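# Assemble the printed parts to match the reference card

## Task

Join the printed parts into the assembly pictured on the instruction card (its reference images). It is done only if the assembly stays that way once the robot lets go, and no part ends up off the table.

## Robot and tools

Robot: two arms, left_arm and right_arm, stand on opposite sides of a table. Each has a five-finger hand: right_arm a right hand, left_arm its mirror-image left hand. Calibrated bases in the scene frame: left_arm (+0.037, +0.511, 0) m, quat_wxyz (+0.697, 0, 0, -0.717); right_arm (+0.038, -0.592, 0) m, quat_wxyz (+0.709, 0, 0, +0.705). The left base is on the +y side, and arm names do not match image sides. Call show_instructions (no arguments) to see the card's reference images.

Frames: the scene frame has its origin on the table top (z = 0) midway between the nominal bases, with +z up. Fixed cameras and the table use it. Reported hand positions (m), quaternions and velocities are in each arm's own base frame. Commanded offsets run along the current Hand target's own axes. The hand point sits 0.05 m in front of the palm and 0.15 m out from the wrist flange. Its +z runs along the straight fingers, +y comes out of the palm, and +x runs across the palm away from the thumb on the right hand (toward the thumb on the left hand). Straight fingertips reach 0.06 to 0.07 m past the point and lie 0.06 m behind it along -y. A wrist bracket on the little-finger side can collide with things. With the fingers level, the wrist may dip below the point by up to 0.11 m (palm down) or 0.23 m (palm up).

The row: 28 numbers, each in [-1, 1], always covering both arms. In order: left dx, dy, dz, rx, ry, rz; left little, ring, middle, index, thumb_bend, thumb_turn, force_limit, speed; then the same fourteen for the right arm. The six pose numbers are an offset, not a pose. They count from that arm's Hand target as it stood when the action (or move) began, not from the previous row, so repeating an offset moves the hand again. A value of 1.0 equals 0.6 m or 180 degrees, and rx, ry, rz form a single rotation vector. Six zeros re-command the current Hand target. The six finger numbers are absolute targets: +1 open or straight, -1 curled. For thumb_turn, +1 puts the thumb beside the palm and -1 in front of it. force_limit maps -1..+1 to about 0..10 N at the fingertip (0..15 N for the two thumb motors). speed rises from nearly 0 at -1 to full at +0.48 and above, where a full stroke takes 0.49 s. To keep a hand as it is, resend its last executed eight numbers. Before any have been sent, use hand_measured plus hand_force_limit and hand_speed.

Tools:
- execute_actions(actions, cameras): actions is a list of actions. Each action is up to 15 rows, one per 1/30 s step, and a short table repeats its final row. Images come back for an empty list or when cameras names them.
- move(target, speed, blend, stop_force, zero, blocking, cameras): target is one 28-number row or up to 15 rows. Every row's offsets count from the same starting Hand targets. speed is in m/s, 0.002 to 3.6 (default 0.25); turns are capped at twice that in rad/s. blend is a corner radius in m (0 means stop at each target). stop_force is in N, 3 to 120, and ends an arm's path on push against its motion. zero (default true) re-zeros before the move. blocking=false returns early but cannot be combined with stop_force. Paths are straight and never avoid obstacles or the other arm. Do not route a path near an arm's own base; go around it. Everything stops after 10 s.
- wait(seconds 0 to 10), stop(), zoom_image(camera, region [x0, y0, x1, y1] pixels, at most 504 by 504), zero_wrist_force(arm), finished_scene(scene 1).
Cameras: cam_high, cam_low, cam_left_wrist, cam_right_wrist, each 896x504.

Results: Hand target is the last commanded pose after clipping. The hand point may rest short of it, and the next command re-requests it. A move adds a move: line with the ending (done, off_target, moving, held, fault) and any limits (paced = pose clipped, held = steps withheld). Other entries: hand_measured, hand_stopped_by (moving, target, force, stalled, fault), and hand_load_n (fingertip load, positive when pushed open; a drop to about 0 means the grip was lost). Wrist force and torque are in the end-effector axes. Joint torques include the arm's own weight.

Control notes: each step, orientation is clipped to within 32 degrees of the measured one. A blocked arm keeps pressing until commanded away. Fingers grip objects about 0.035 to 0.065 m thick with the thumb in front, or handles down to 0.025 m. For gentle grips close slowly (speed -0.94 or lower). To squeeze harder, raise force_limit and send a target further closed than hand_measured.

Avoid: contact torque reaching 139 N m (shoulders, elbow) or 26 N m (wrists), or about 150 N on any arm part, which stops the arm for 10 s. The arms are stiff, so aiming even slightly past a firm contact can fault; approach slowly. Any arm-to-arm hit or press, including one hand closing on the other's fingers, can fail the scene. Do not let parts drop far, fall off the table, or be released while moving. Avoid slams and heavy finger loads. Motors heat under load or stretch: 70 °C shows MOTOR HOT, and 85 °C brakes the arm for 30 to 60 s.

Each tool is called after "Emit:" as name(argument=value, ...), one argument or row to a line, values as JSON.

Reference images:

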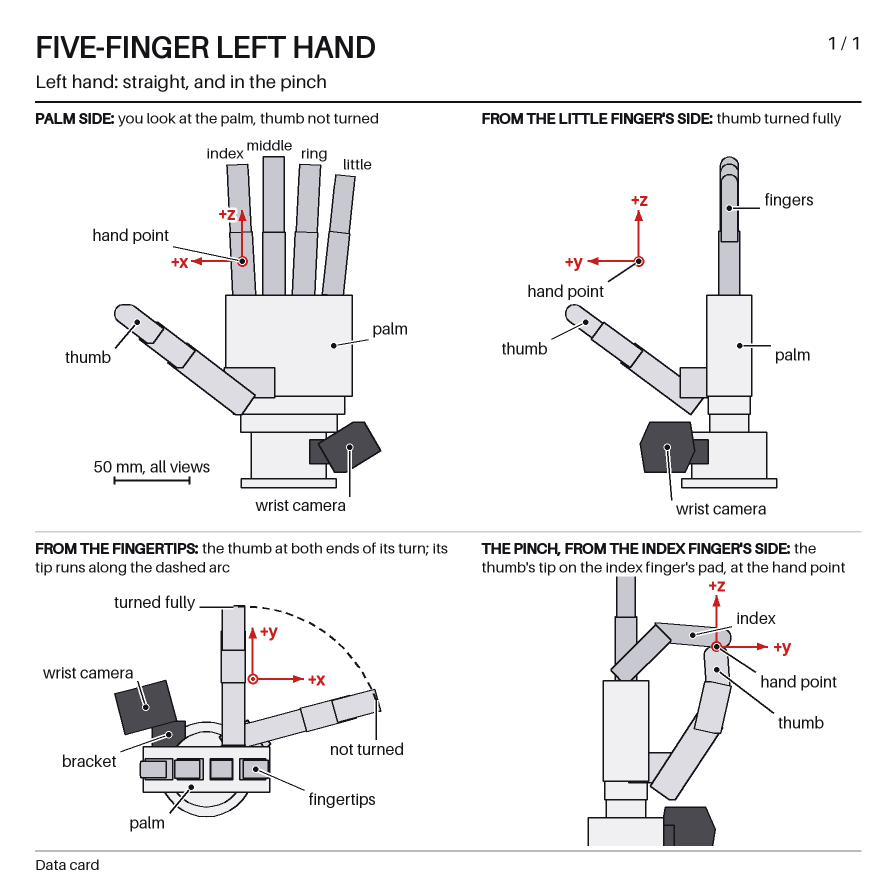

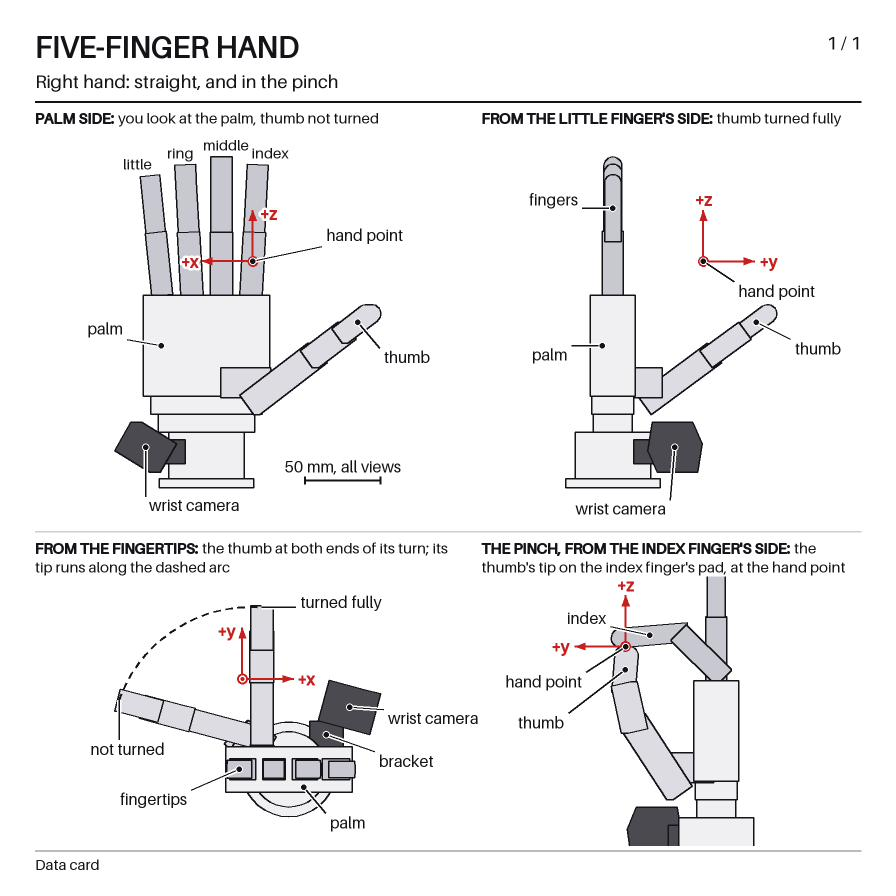

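## Session

Emit:
execute_actions(
  actions=[],
)

Emit:
show_instructions(
)

Scene clock: 0.00 s.
left_arm: end_effector_position=(+0.2815, +0.2076, +0.3203) hand_measured=(+1.000, +1.000, +1.000, +1.000, +1.000, +1.000) hand_load_n=(+0.0, +0.0, +0.0, +0.0, +0.0, +0.0) hand_stopped_by=(target, target, target, target, target, target) hand_force_limit=0.00 hand_speed=-0.80 end_effector_quat_wxyz=(-0.118, +0.733, +0.628, -0.235) | right_arm: end_effector_position=(+0.3667, -0.0526, +0.1677) hand_measured=(+1.000, +1.000, +1.000, +1.000, +1.000, +1.000) hand_load_n=(+0.0, +0.0, +0.0, +0.0, +0.0, +0.0) hand_stopped_by=(target, target, target, target, target, target) hand_force_limit=0.00 hand_speed=-0.80 end_effector_quat_wxyz=(-0.575, +0.401, +0.686, +0.195)
Joint positions: left_arm=[4.03 -1.788 -1.481 1.259 -1.881 0.973] | right_arm=[-0.747 -0.81 1.651 2.033 1.467 -1.34]
Joint velocities: within noise
Joint torques (N m): no reading
Motor temperatures (°C): left_arm=[31 33 29 31 40 45] | right_arm=[36 34 34 40 42 33]
Wrist force (N): no reading
Wrist torque (N m): no reading
Wrist force, peak (N): no reading
Hand target: left_arm +0.2815, +0.2076, +0.3203; -0.118, +0.733, +0.628, -0.235 | right_arm +0.3667, -0.0526, +0.1677; -0.575, +0.401, +0.686, +0.195

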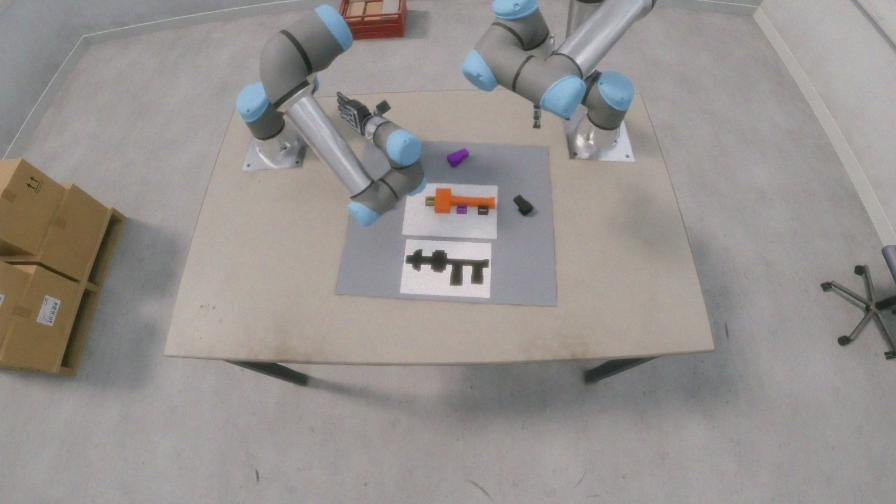

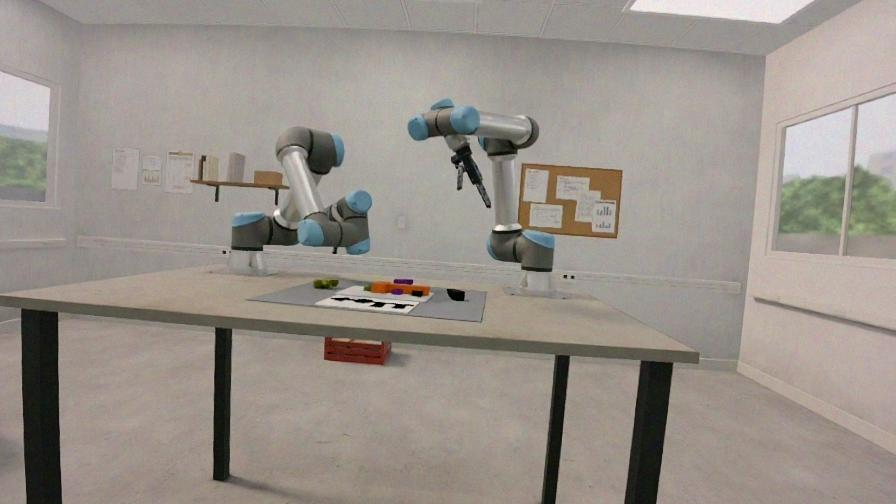

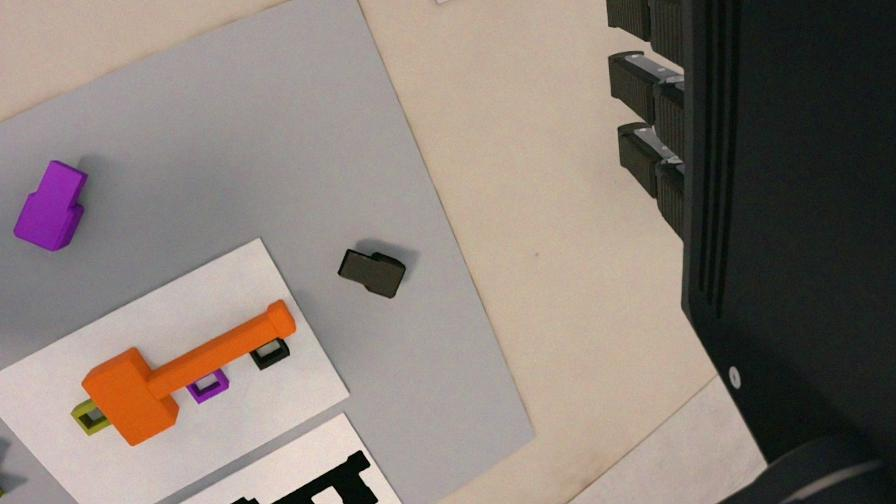

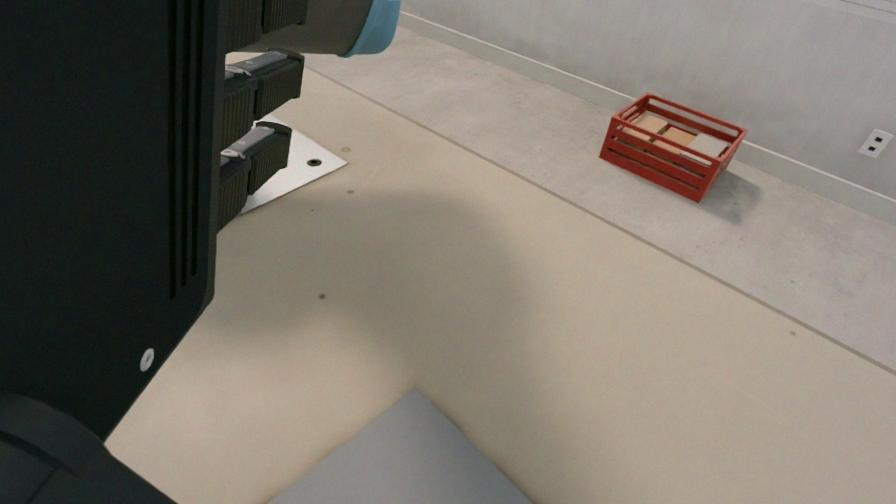

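Reference images for this scene: FIVE-FINGER LEFT HAND page 1, FIVE-FINGER HAND page 1.

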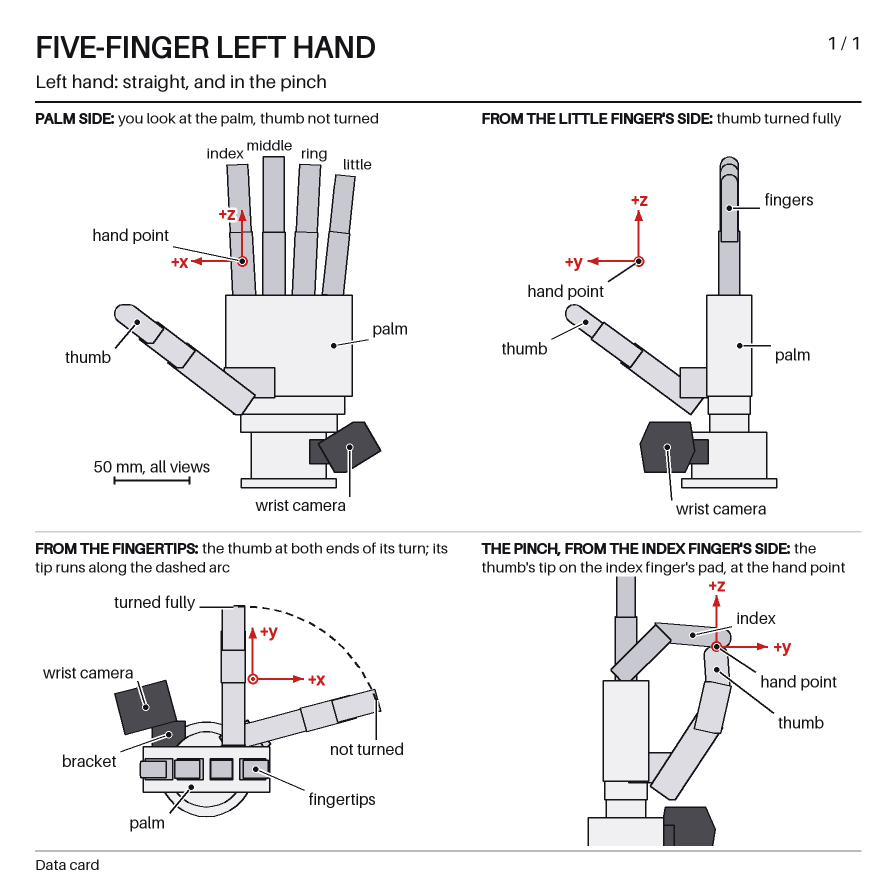

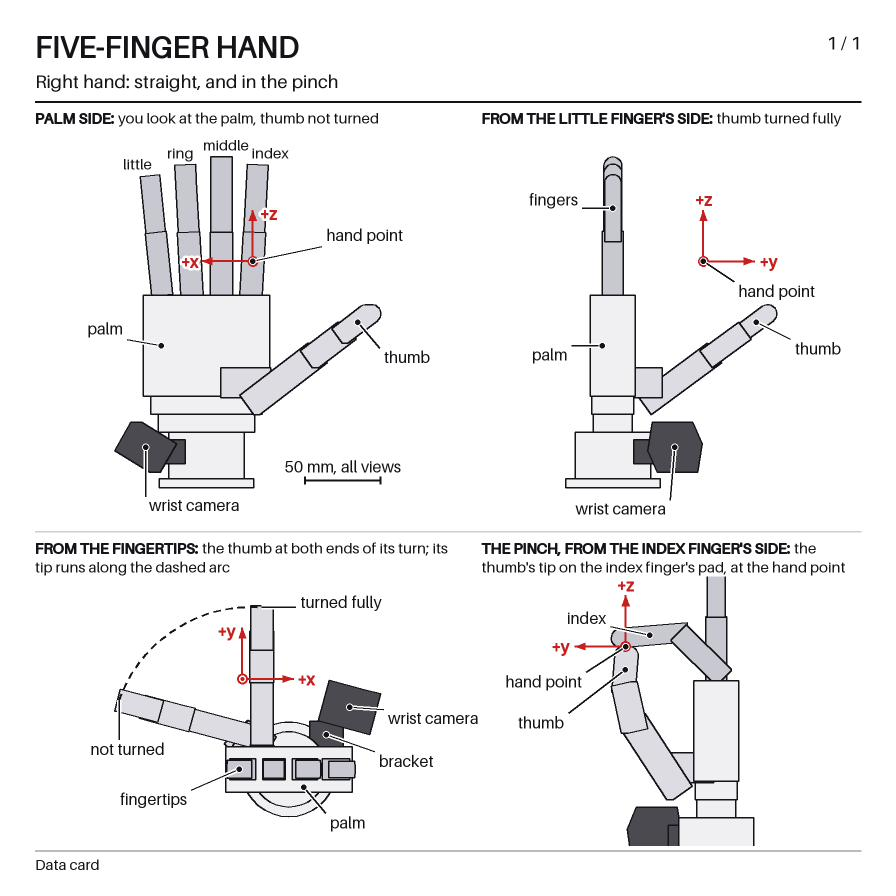

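Emit:
zoom_image(
  camera="cam_high",
  region=[320, 130, 580, 310],
)

Emit:
zoom_image(
  camera="cam_low",
  region=[240, 260, 500, 330],
)

Emit:
zoom_image(
  camera="cam_left_wrist",
  region=[0, 130, 440, 504],
)

Scaled by 1.938 from the camera's 896x504 image, which has a finer 1280x720 frame.

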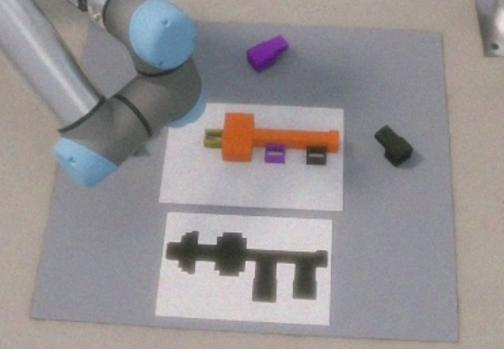

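Scaled by 1.938 from the camera's 896x504 image, which has a finer 1280x720 frame.

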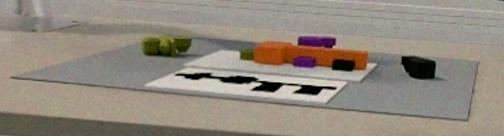

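Scaled by 1.145 from the camera's 896x504 image, which has a finer 1280x720 frame.

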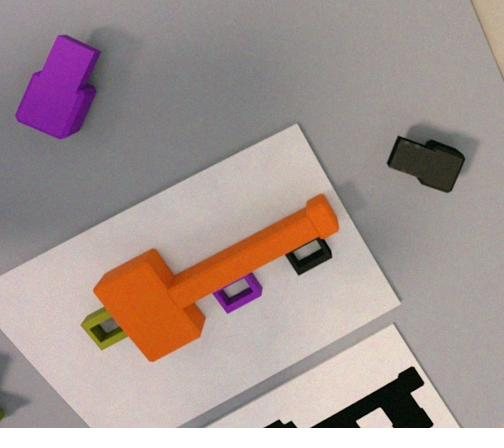

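Emit:
zoom_image(
  camera="cam_left_wrist",
  region=[60, 280, 320, 460],
)

Emit:
zoom_image(
  camera="cam_high",
  region=[395, 175, 505, 305],
)

Emit:
zoom_image(
  camera="cam_low",
  region=[300, 265, 480, 315],
)

Scaled by 1.938 from the camera's 896x504 image, which has a finer 1280x720 frame.

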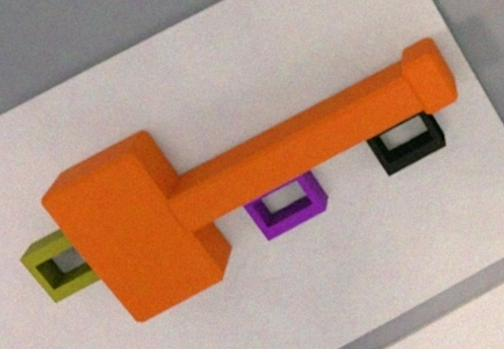

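Scaled by 3.877 from the camera's 896x504 image, which has a finer 1280x720 frame.

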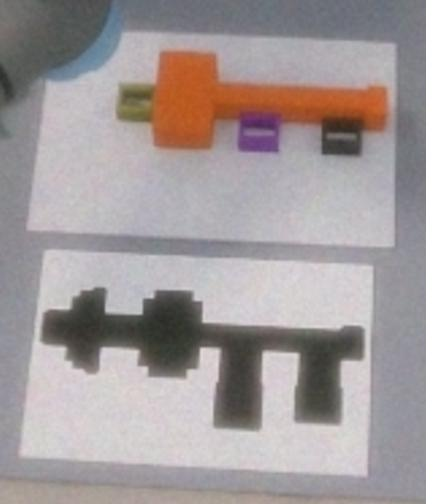

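Scaled by 2.800 from the camera's 896x504 image, which has a finer 1280x720 frame.

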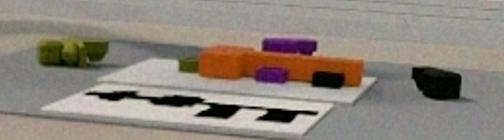

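Emit:
move(
  target=[0.168,0.059,0.25,0,0,0,1,1,1,1,1,1,0,-0.8,0,0,0,0,0,0,1,1,1,1,1,1,0,-0.8],
  cameras=["cam_left_wrist","cam_high"],
)

Scene clock: 68.77 s.
left_arm: end_effector_position=(+0.2485, +0.2811, +0.1549) hand_measured=(+1.000, +1.000, +1.000, +1.000, +1.000, +1.000) hand_load_n=(+0.0, +0.0, +0.0, +0.0, +0.0, +0.0) hand_stopped_by=(target, target, target, target, target, target) hand_force_limit=0.00 hand_speed=-0.80 end_effector_quat_wxyz=(-0.118, +0.733, +0.628, -0.235) | right_arm: end_effector_position=(+0.3667, -0.0526, +0.1677) hand_measured=(+1.000, +1.000, +1.000, +1.000, +1.000, +1.000) hand_load_n=(+0.0, +0.0, +0.0, +0.0, +0.0, +0.0) hand_stopped_by=(target, target, target, target, target, target) hand_force_limit=0.00 hand_speed=-0.80 end_effector_quat_wxyz=(-0.575, +0.401, +0.686, +0.195)
Joint positions: left_arm=[4.202 -1.954 -1.691 1.692 -1.95 1.14] | right_arm=[-0.747 -0.81 1.651 2.033 1.467 -1.34]
Joint torques (N m): left_arm=[6.38 18.3 6.37 -1.24 -3.11 2.38] | right_arm=[-1.34 -42.17 -11.18 2.65 -0.13 0.08]
Wrist force (N): left_arm=[0.1 -0.2 -0.5] | right_arm=[-0.2 0.1 0.1]
Wrist torque (N m): left_arm=[-0.01 -0.05 -0.01] | right_arm=[0.01 0.03 -0.01]
Wrist force, peak (N): left_arm=[-0.8 -0.1 -1.0] | right_arm=[0.2 0.4 -0.4]
Hand target: left_arm +0.2485, +0.2812, +0.1548; -0.118, +0.733, +0.628, -0.235 | right_arm +0.3667, -0.0526, +0.1677; -0.575, +0.401, +0.686, +0.195
Off the commanded pose: left_arm 0.000 m, 0 deg | right_arm 0.000 m, 0 deg.
move: done
camera_calibration:
cam_left_wrist: T_world_to_cam=[[-0.835728, 0.416654, 0.357713, 0.0431862], [0.50629, 0.836886, 0.208068, -0.391044], [-0.212673, 0.354994, -0.910357, 0.212755], [0, 0, 0, 1]] pos_world=[0.279321, 0.233739, 0.259598]
Images, in order (width x height): cam_high 896x504, cam_left_wrist 896x504.

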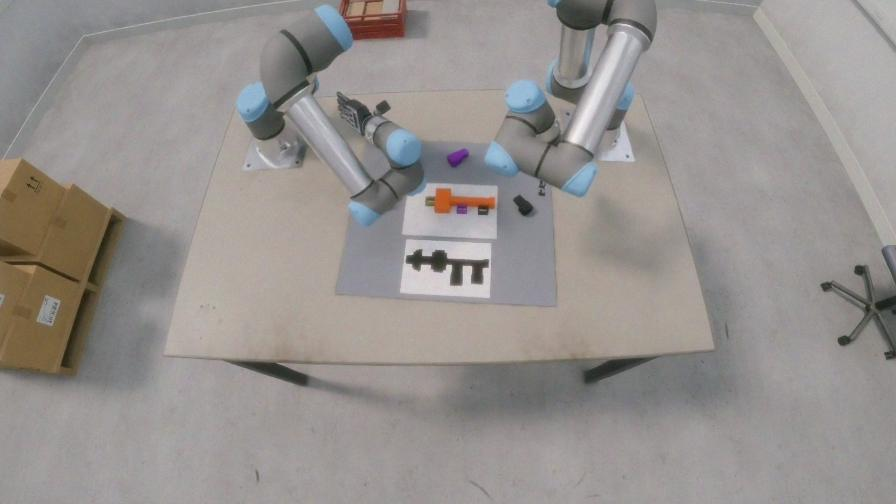

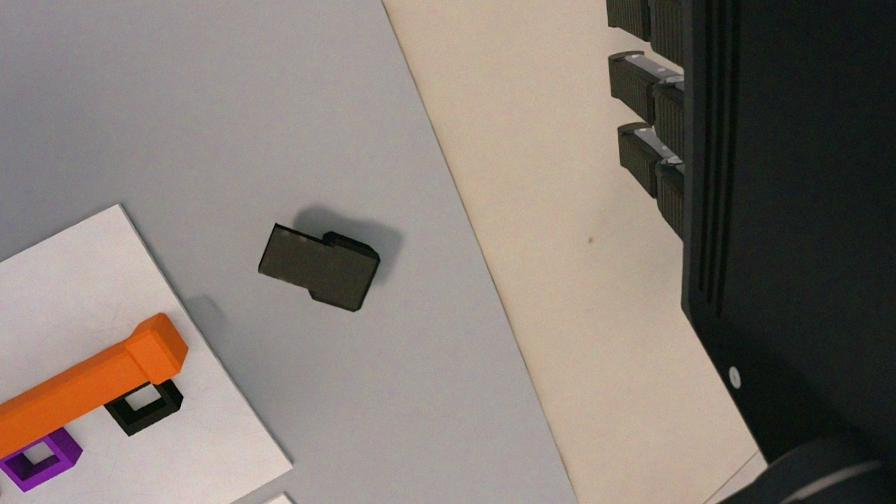

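Emit:
zoom_image(
  camera="cam_left_wrist",
  region=[240, 190, 420, 330],
)

Emit:
zoom_image(
  camera="cam_left_wrist",
  region=[0, 300, 240, 504],
)

Scaled by 2.800 from the camera's 896x504 image, which has a finer 1280x720 frame.

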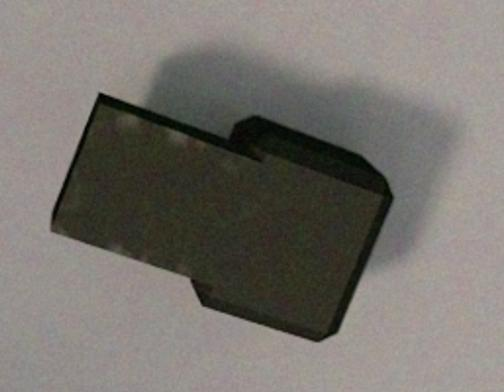

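Scaled by 2.100 from the camera's 896x504 image, which has a finer 1280x720 frame.

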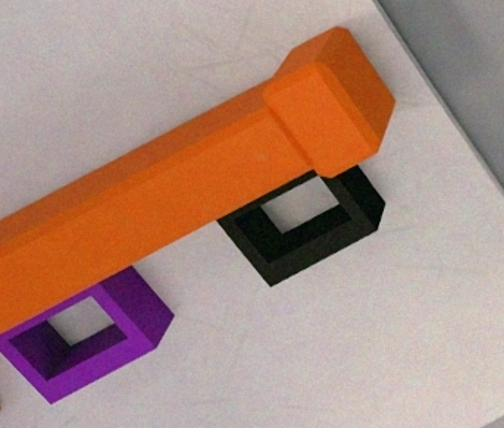

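Emit:
move(
  target=[0.037,-0.0175,0.030,0.1454,0.5428,0.5526,1,1,1,1,1,1,0,-0.8,-0.018,-0.168,-0.144,0.379,-0.533,-0.0655,1,1,1,1,1,1,0,-0.8],
  speed=0.45,
  cameras=["all"],
)

Scene clock: 164.93 s.
left_arm: end_effector_position=(+0.2328, +0.3026, +0.1398) hand_measured=(+1.000, +1.000, +1.000, +1.000, +1.000, +1.000) hand_load_n=(+0.0, +0.0, +0.0, +0.0, +0.0, +0.0) hand_stopped_by=(target, target, target, target, target, target) hand_force_limit=0.00 hand_speed=-0.80 end_effector_quat_wxyz=(-0.420, +0.788, -0.398, +0.212) | right_arm: end_effector_position=(+0.3436, -0.1798, +0.1998) hand_measured=(+1.000, +1.000, +1.000, +1.000, +1.000, +1.000) hand_load_n=(+0.0, +0.0, +0.0, +0.0, +0.0, -0.5) hand_stopped_by=(target, target, target, target, target, target) hand_force_limit=0.00 hand_speed=-0.80 end_effector_quat_wxyz=(+0.001, -0.002, +0.883, -0.470)
Joint positions: left_arm=[4.992 -1.458 -2.248 2.612 -0.678 4.126] | right_arm=[-0.461 -1.571 1.944 0.611 2.406 -2.303]
Joint torques (N m): left_arm=[5.93 -1.72 28.64 -3.62 4.05 2.96] | right_arm=[-7.12 -27.21 -7.71 0.44 -0.95 -2.43]
Wrist force (N): left_arm=[0.3 -0.7 -0.4] | right_arm=[-0.9 -0.7 -0.5]
Wrist torque (N m): left_arm=[-0.03 -0.01 0.03] | right_arm=[0.06 0.12 -0.07]
Wrist force, peak (N): left_arm=[0.1 -0.8 -0.8] | right_arm=[-1.2 -0.9 0.0]
Hand target: left_arm +0.2328, +0.3026, +0.1398; -0.420, +0.788, -0.398, +0.212 | right_arm +0.3436, -0.1798, +0.1998; +0.001, -0.002, +0.883, -0.470
Off the commanded pose: left_arm 0.000 m, 0 deg | right_arm 0.000 m, 0 deg.
move: done
camera_calibration:
cam_left_wrist: T_world_to_cam=[[0.617954, 0.142393, 0.773212, -0.287088], [0.0520105, -0.988712, 0.140512, 0.269713], [0.784492, -0.0466146, -0.618385, 0.0365464], [0, 0, 0, 1]] pos_world=[0.134709, 0.309252, 0.206681]
cam_right_wrist: T_world_to_cam=[[-0.276277, 0.548351, -0.789293, 0.353789], [0.848671, 0.524609, 0.0674042, -0.206039], [0.451031, -0.651227, -0.610306, -0.03411], [0, 0, 0, 1]] pos_world=[0.287987, -0.108124, 0.272313]

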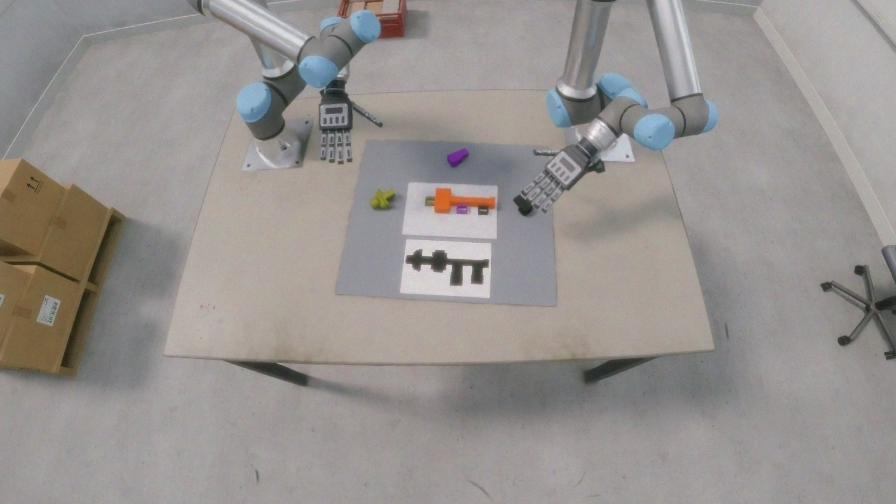

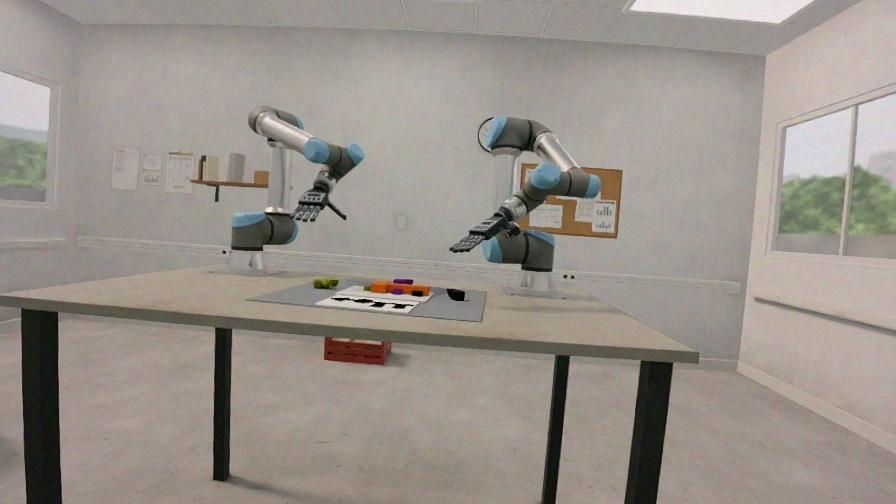

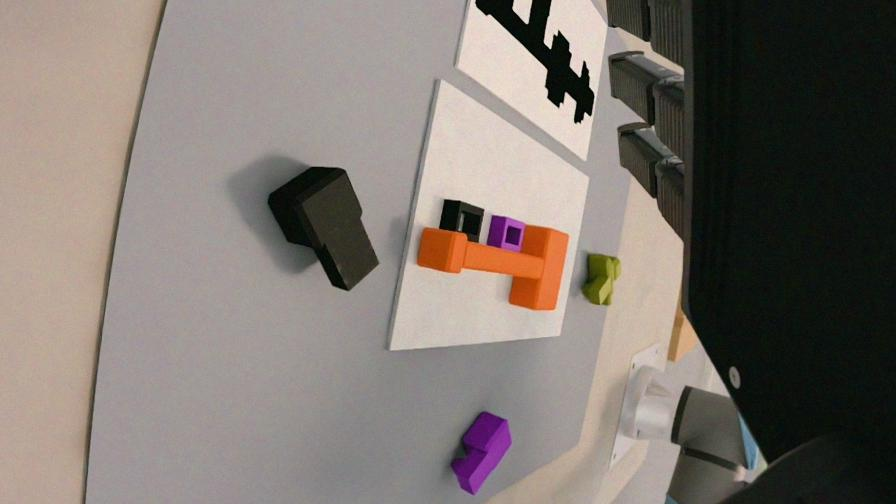

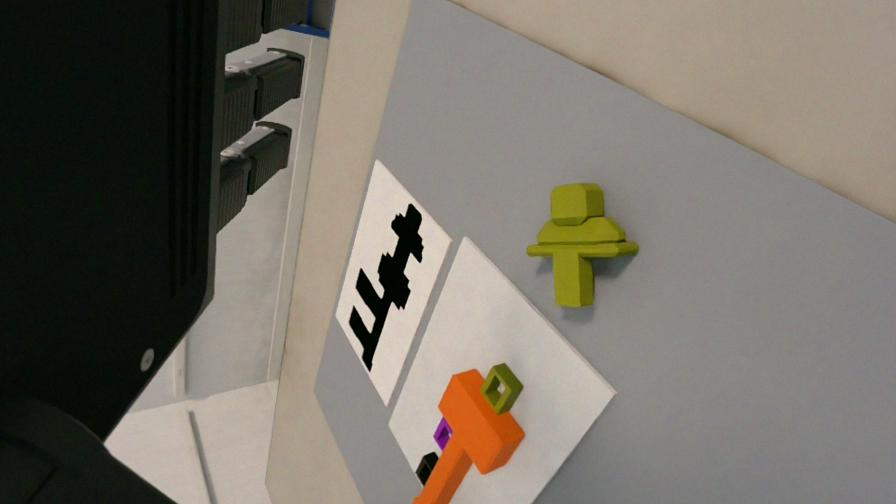

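Emit:
zoom_image(
  camera="cam_left_wrist",
  region=[220, 140, 420, 320],
)

Emit:
zoom_image(
  camera="cam_left_wrist",
  region=[420, 180, 640, 330],
)

Emit:
zoom_image(
  camera="cam_left_wrist",
  region=[430, 400, 540, 500],
)

Emit:
zoom_image(
  camera="cam_right_wrist",
  region=[500, 160, 680, 330],
)

Emit:
zoom_image(
  camera="cam_right_wrist",
  region=[400, 340, 560, 504],
)

Scaled by 2.520 from the camera's 896x504 image, which has a finer 1280x720 frame.

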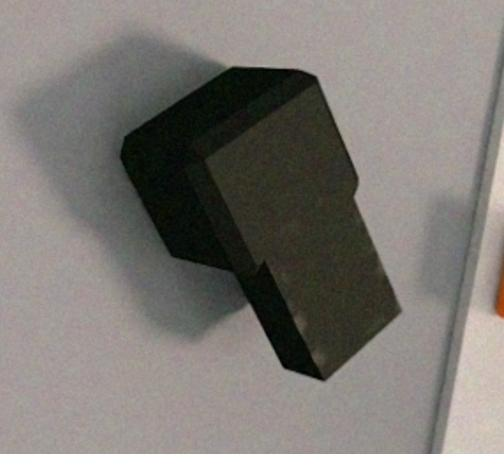

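Scaled by 2.291 from the camera's 896x504 image, which has a finer 1280x720 frame.

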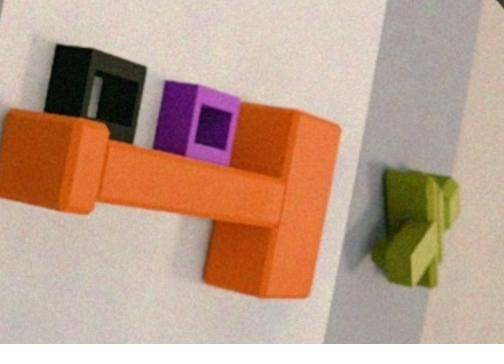

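Scaled by 4.582 from the camera's 896x504 image, which has a finer 1280x720 frame.

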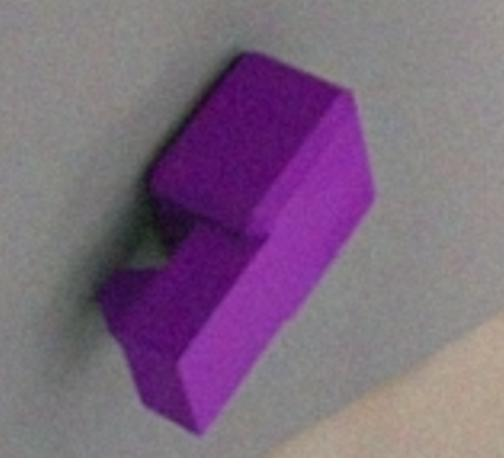

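Scaled by 2.800 from the camera's 896x504 image, which has a finer 1280x720 frame.

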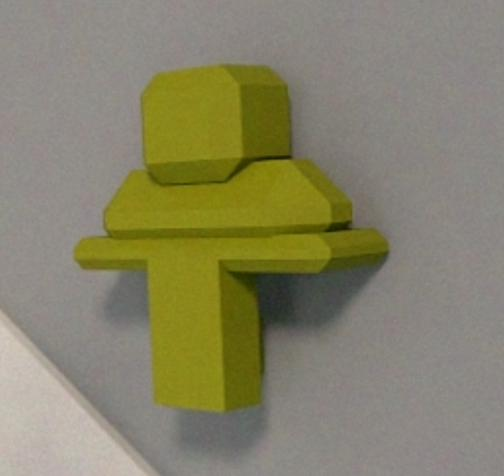

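Scaled by 3.073 from the camera's 896x504 image, which has a finer 1280x720 frame.

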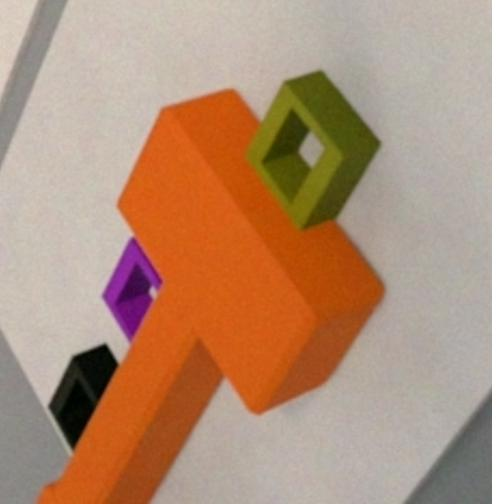

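Emit:
move(
  target=[0.0517,0.0317,0.1168,0.0214,-0.0194,-0.0130,-1,-1,0.5,0.5,0.7,-1,-0.4,0.2,0,0,0,0,0,0,1,1,1,1,1,1,0,-0.8],
  speed=0.2,
  cameras=["cam_left_wrist","cam_low"],
)

Scene clock: 282.57 s.
left_arm: end_effector_position=(+0.2895, +0.3058, +0.0850) hand_measured=(-1.000, -1.000, +0.500, +0.500, +0.700, -1.000) hand_load_n=(+0.0, +0.0, +0.0, +0.0, +0.0, +0.0) hand_stopped_by=(target, target, target, target, target, target) hand_force_limit=-0.40 hand_speed=0.20 end_effector_quat_wxyz=(-0.453, +0.787, -0.362, +0.210) | right_arm: end_effector_position=(+0.3436, -0.1798, +0.1998) hand_measured=(+1.000, +1.000, +1.000, +1.000, +1.000, +1.000) hand_load_n=(+0.0, +0.0, +0.0, +0.0, +0.0, +0.0) hand_stopped_by=(target, target, target, target, target, target) hand_force_limit=0.00 hand_speed=-0.80 end_effector_quat_wxyz=(+0.001, -0.002, +0.883, -0.470)
Joint positions: left_arm=[4.741 -1.502 -2.334 3.091 -0.83 3.695] | right_arm=[-0.461 -1.571 1.944 0.61 2.406 -2.304]
Joint torques (N m): left_arm=[-6.13 -0.93 6.01 1.13 -1.96 -2.52] | right_arm=[-7.8 -27.03 -9.37 0.2 -0.73 -2.56]
Wrist force (N): left_arm=[0.4 -0.5 -0.7] | right_arm=[-1.0 -0.7 -0.1]
Wrist torque (N m): left_arm=[0.04 -0.02 0.17] | right_arm=[0.04 0.11 -0.08]
Wrist force, peak (N): left_arm=[0.1 -0.9 -1.1] | right_arm=[-1.1 -0.9 -0.5]
Hand target: left_arm +0.2896, +0.3058, +0.0850; -0.453, +0.787, -0.362, +0.210 | right_arm +0.3436, -0.1798, +0.1998; +0.001, -0.002, +0.883, -0.470
Off the commanded pose: left_arm 0.000 m, 0 deg | right_arm 0.000 m, 0 deg.
move: done
camera_calibration:
cam_left_wrist: T_world_to_cam=[[0.564184, 0.15401, 0.811158, -0.271361], [0.117522, -0.987425, 0.105737, 0.261211], [0.817242, 0.0356735, -0.575189, -0.0799476], [0, 0, 0, 1]] pos_world=[0.187736, 0.302571, 0.146512]
Images, in order (width x height): cam_low 896x504, cam_left_wrist 896x504.

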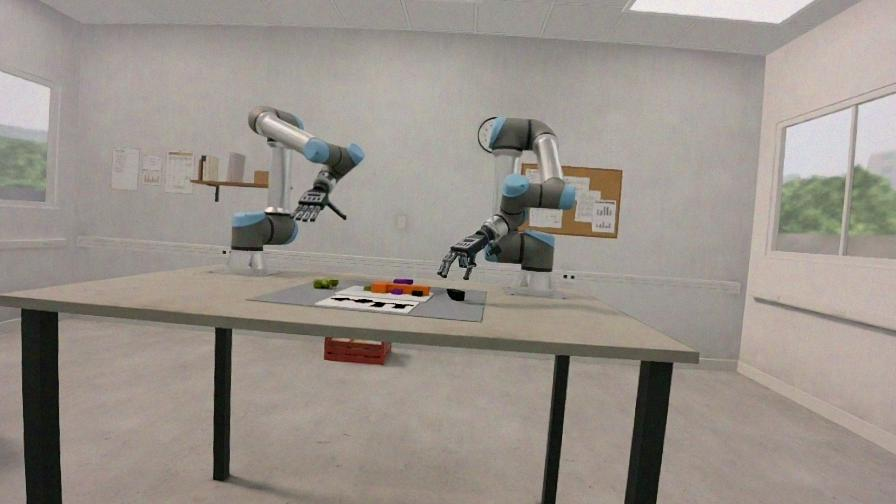

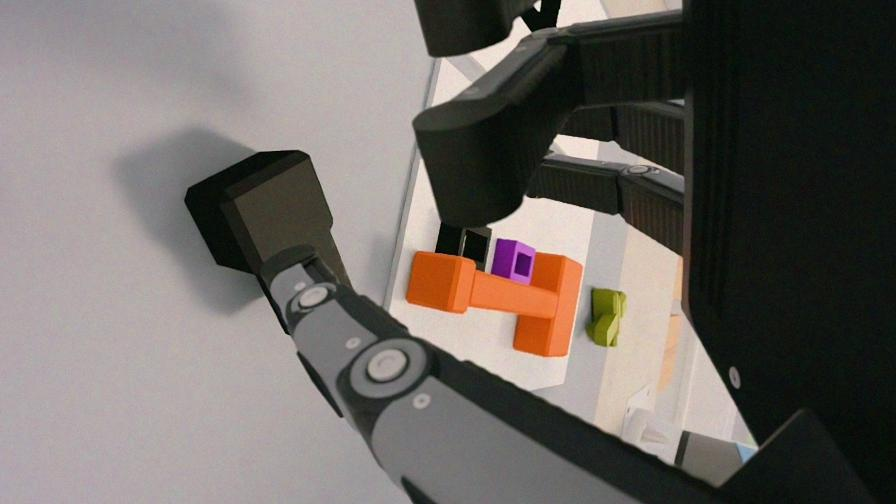

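Emit:
zoom_image(
  camera="cam_left_wrist",
  region=[160, 120, 380, 340],
)

Emit:
zoom_image(
  camera="cam_left_wrist",
  region=[380, 190, 640, 370],
)

Scaled by 2.291 from the camera's 896x504 image, which has a finer 1280x720 frame.

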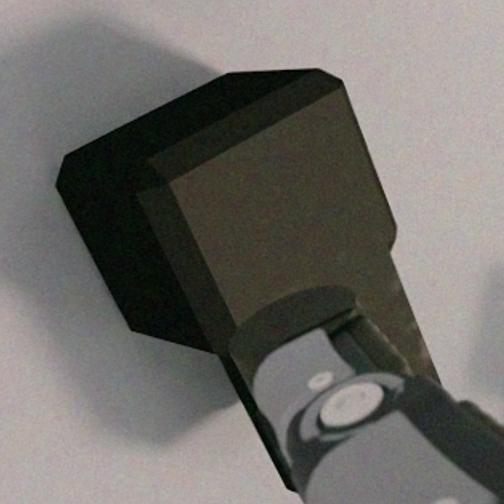

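Scaled by 1.938 from the camera's 896x504 image, which has a finer 1280x720 frame.

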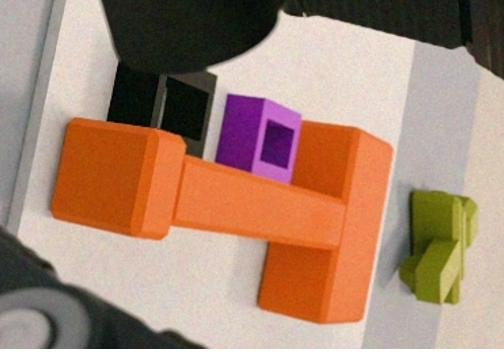

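Emit:
move(
  target=[0,0,0,0,0,0,1,1,0.5,0.5,0.3,-1,-0.4,0.2,0,0,0,0,0,0,1,1,1,1,1,1,0,-0.8],
  speed=0.2,
  cameras=["cam_left_wrist"],
)

Scene clock: 312.67 s.
left_arm: end_effector_position=(+0.2896, +0.3058, +0.0850) hand_measured=(+1.000, +1.000, +0.500, +0.500, +0.300, -1.000) hand_load_n=(+0.0, +0.0, +0.0, +0.0, +0.0, +0.0) hand_stopped_by=(target, target, target, target, target, target) hand_force_limit=-0.40 hand_speed=0.20 end_effector_quat_wxyz=(-0.453, +0.787, -0.362, +0.210) | right_arm: end_effector_position=(+0.3436, -0.1798, +0.1998) hand_measured=(+1.000, +1.000, +1.000, +1.000, +1.000, +1.000) hand_load_n=(+0.0, +0.0, +0.0, +0.0, +0.0, +0.0) hand_stopped_by=(target, target, target, target, target, target) hand_force_limit=0.00 hand_speed=-0.80 end_effector_quat_wxyz=(+0.001, -0.002, +0.883, -0.470)
Joint positions: left_arm=[4.741 -1.502 -2.334 3.091 -0.831 3.694] | right_arm=[-0.461 -1.571 1.944 0.61 2.406 -2.304]
Joint torques (N m): left_arm=[-6.3 0.78 7.58 0.76 -1.71 -2.49] | right_arm=[-7.63 -26.39 -9.11 0.21 -0.9 -2.43]
Wrist force (N): left_arm=[0.0 -0.8 -0.5] | right_arm=[-0.8 -0.7 -0.1]
Wrist torque (N m): left_arm=[-0.03 0.04 0.17] | right_arm=[0.03 0.09 -0.07]
Wrist force, peak (N): left_arm=[0.4 -0.7 -0.8] | right_arm=[-1.2 -0.9 -0.3]
Hand target: left_arm +0.2896, +0.3058, +0.0850; -0.453, +0.787, -0.362, +0.210 | right_arm +0.3436, -0.1798, +0.1998; +0.001, -0.002, +0.883, -0.470
Off the commanded pose: left_arm 0.000 m, 0 deg | right_arm 0.000 m, 0 deg.
move: done
camera_calibration:
cam_left_wrist: T_world_to_cam=[[0.564168, 0.154039, 0.811164, -0.271287], [0.117619, -0.987417, 0.105705, 0.261205], [0.81724, 0.0357731, -0.575187, -0.0800349], [0, 0, 0, 1]] pos_world=[0.187736, 0.30257, 0.146412]
Images, in order (width x height): cam_left_wrist 896x504.

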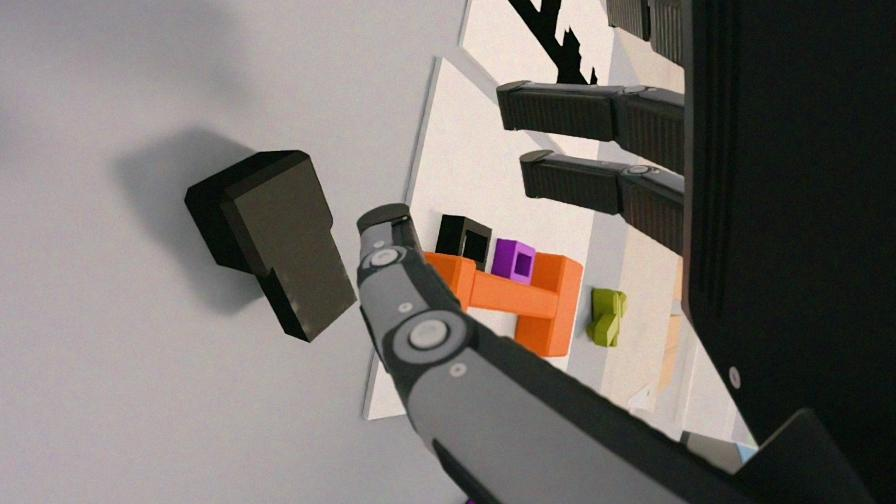

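Emit:
zoom_image(
  camera="cam_left_wrist",
  region=[170, 130, 390, 360],
)

Scaled by 2.191 from the camera's 896x504 image, which has a finer 1280x720 frame.

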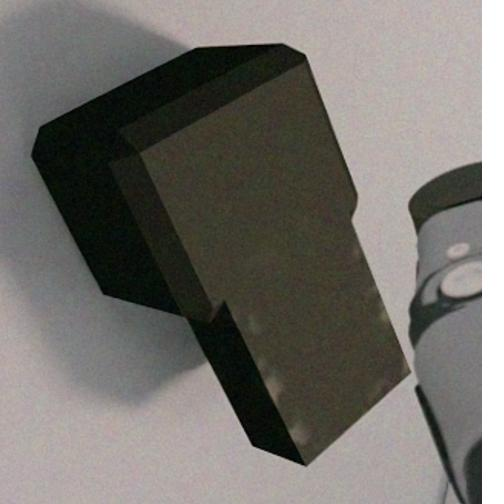

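Emit:
move(
  target=[-0.0074,0.0737,0.0057,0,0.0125,0.0072,1,1,0.5,0.5,0.3,-1,-0.4,0.2,0,0,0,0,0,0,1,1,1,1,1,1,0,-0.8],
  speed=0.15,
  cameras=["cam_left_wrist","cam_low"],
)

Scene clock: 340.30 s.
left_arm: end_effector_position=(+0.2722, +0.2967, +0.0451) hand_measured=(+1.000, +1.000, +0.500, +0.500, +0.300, -1.000) hand_load_n=(-0.5, +0.0, +0.0, +0.0, +0.0, +0.0) hand_stopped_by=(target, target, target, target, target, target) hand_force_limit=-0.40 hand_speed=0.20 end_effector_quat_wxyz=(-0.449, +0.779, -0.379, +0.220) | right_arm: end_effector_position=(+0.3436, -0.1798, +0.1998) hand_measured=(+1.000, +1.000, +1.000, +1.000, +1.000, +1.000) hand_load_n=(+0.0, +0.0, +0.0, +0.0, +0.0, -0.5) hand_stopped_by=(target, target, target, target, target, target) hand_force_limit=0.00 hand_speed=-0.80 end_effector_quat_wxyz=(+0.001, -0.002, +0.883, -0.470)
Joint positions: left_arm=[4.85 -1.601 -2.411 3.154 -0.723 3.853] | right_arm=[-0.461 -1.571 1.944 0.61 2.406 -2.304]
Joint torques (N m): left_arm=[7.58 1.42 2.77 0.64 3.74 2.63] | right_arm=[-7.53 -26.82 -7.77 0.24 -0.86 -2.36]
Wrist force (N): left_arm=[0.2 -0.2 -0.3] | right_arm=[-1.1 -0.5 -0.2]
Wrist torque (N m): left_arm=[0.06 0.01 0.02] | right_arm=[0.06 0.14 -0.07]
Wrist force, peak (N): left_arm=[0.3 -1.1 -0.7] | right_arm=[-1.1 -0.6 -0.6]
Hand target: left_arm +0.2722, +0.2966, +0.0450; -0.449, +0.779, -0.379, +0.220 | right_arm +0.3436, -0.1798, +0.1998; +0.001, -0.002, +0.883, -0.470
Off the commanded pose: left_arm 0.000 m, 0 deg | right_arm 0.000 m, 0 deg.
move: done
camera_calibration:
cam_left_wrist: T_world_to_cam=[[0.570534, 0.128422, 0.811171, -0.221885], [0.0729919, -0.991719, 0.105667, 0.271801], [0.818024, -0.0010779, -0.575184, -0.0778078], [0, 0, 0, 1]] pos_world=[0.170402, 0.297961, 0.106513]
Images, in order (width x height): cam_low 896x504, cam_left_wrist 896x504.

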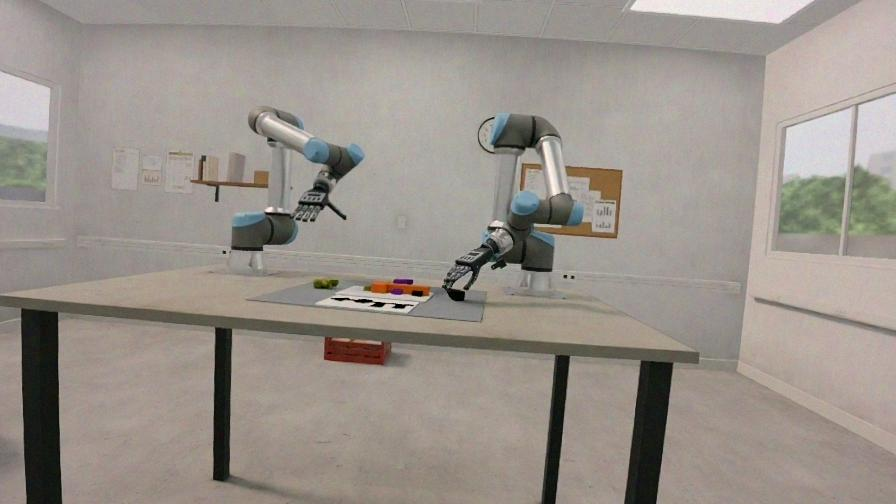

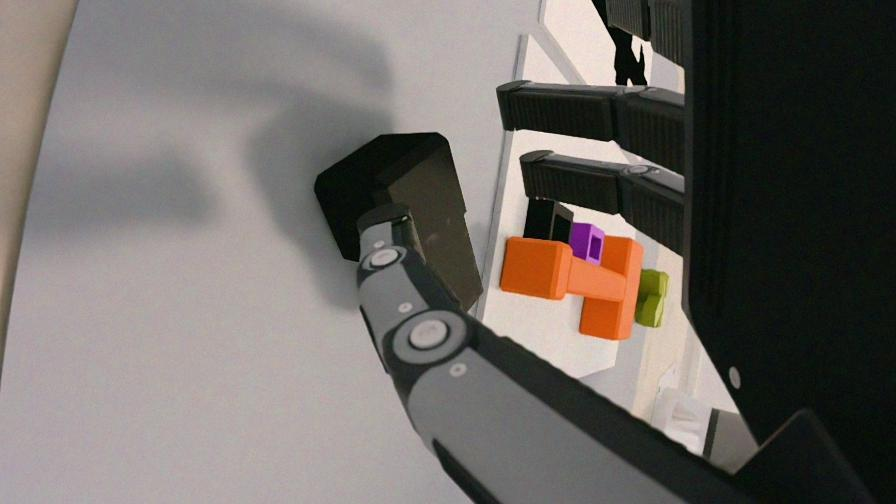

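Emit:
move(
  target=[0.005,0.0368,0.0097,0,0,0,1,1,0.5,0.5,0.3,-1,-0.4,0.2,0,0,0,0,0,0,1,1,1,1,1,1,0,-0.8],
  speed=0.05,
  stop_force=5,
  cameras=["cam_left_wrist"],
)

Scene clock: 361.20 s.
left_arm: end_effector_position=(+0.2693, +0.2905, +0.0230) hand_measured=(+1.000, +1.000, +0.500, +0.500, +0.300, -1.000) hand_load_n=(+0.0, +0.0, +0.0, +0.0, +0.0, +0.0) hand_stopped_by=(target, target, target, target, target, target) hand_force_limit=-0.40 hand_speed=0.20 end_effector_quat_wxyz=(-0.449, +0.779, -0.379, +0.220) | right_arm: end_effector_position=(+0.3436, -0.1798, +0.1998) hand_measured=(+1.000, +1.000, +1.000, +1.000, +1.000, +1.000) hand_load_n=(+0.0, +0.0, +0.0, +0.0, +0.0, -0.5) hand_stopped_by=(target, target, target, target, target, target) hand_force_limit=0.00 hand_speed=-0.80 end_effector_quat_wxyz=(+0.001, -0.002, +0.883, -0.470)
Joint positions: left_arm=[4.871 -1.652 -2.453 3.229 -0.709 3.877] | right_arm=[-0.461 -1.571 1.944 0.61 2.406 -2.304]
Joint torques (N m): left_arm=[5.69 1.46 1.13 0.4 3.59 2.57] | right_arm=[-7.88 -26.93 -8.84 0.2 -0.84 -2.33]
Wrist force (N): left_arm=[0.4 -0.4 -0.3] | right_arm=[-0.9 -0.8 -0.4]
Wrist torque (N m): left_arm=[0.03 -0.03 0.03] | right_arm=[0.03 0.10 -0.08]
Wrist force, peak (N): left_arm=[0.2 -0.5 -0.8] | right_arm=[-1.4 -0.7 -0.5]
Hand target: left_arm +0.2693, +0.2905, +0.0230; -0.449, +0.779, -0.379, +0.220 | right_arm +0.3436, -0.1798, +0.1998; +0.001, -0.002, +0.883, -0.470
Off the commanded pose: left_arm 0.000 m, 0 deg | right_arm 0.000 m, 0 deg.
move: done
camera_calibration:
cam_left_wrist: T_world_to_cam=[[0.570451, 0.128308, 0.811247, -0.201479], [0.0727503, -0.991734, 0.105698, 0.268341], [0.818103, -0.0012769, -0.57507, -0.0881191], [0, 0, 0, 1]] pos_world=[0.167503, 0.291862, 0.0844119]
Images, in order (width x height): cam_left_wrist 896x504.

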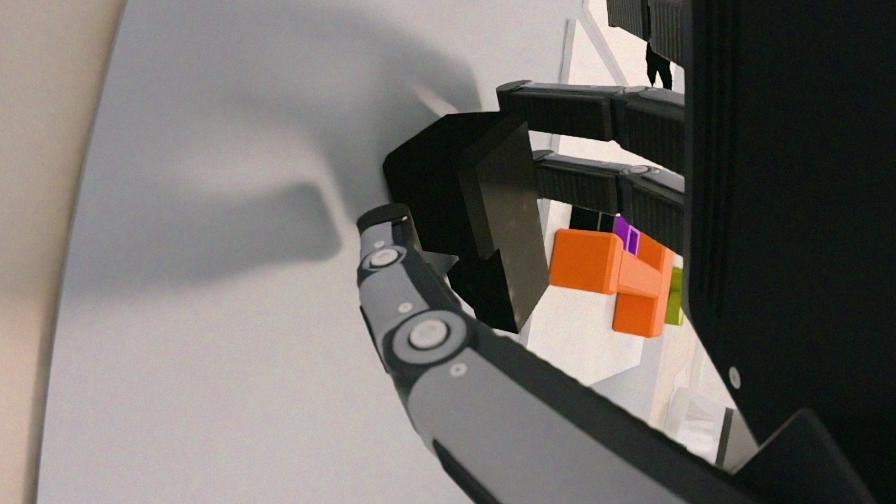

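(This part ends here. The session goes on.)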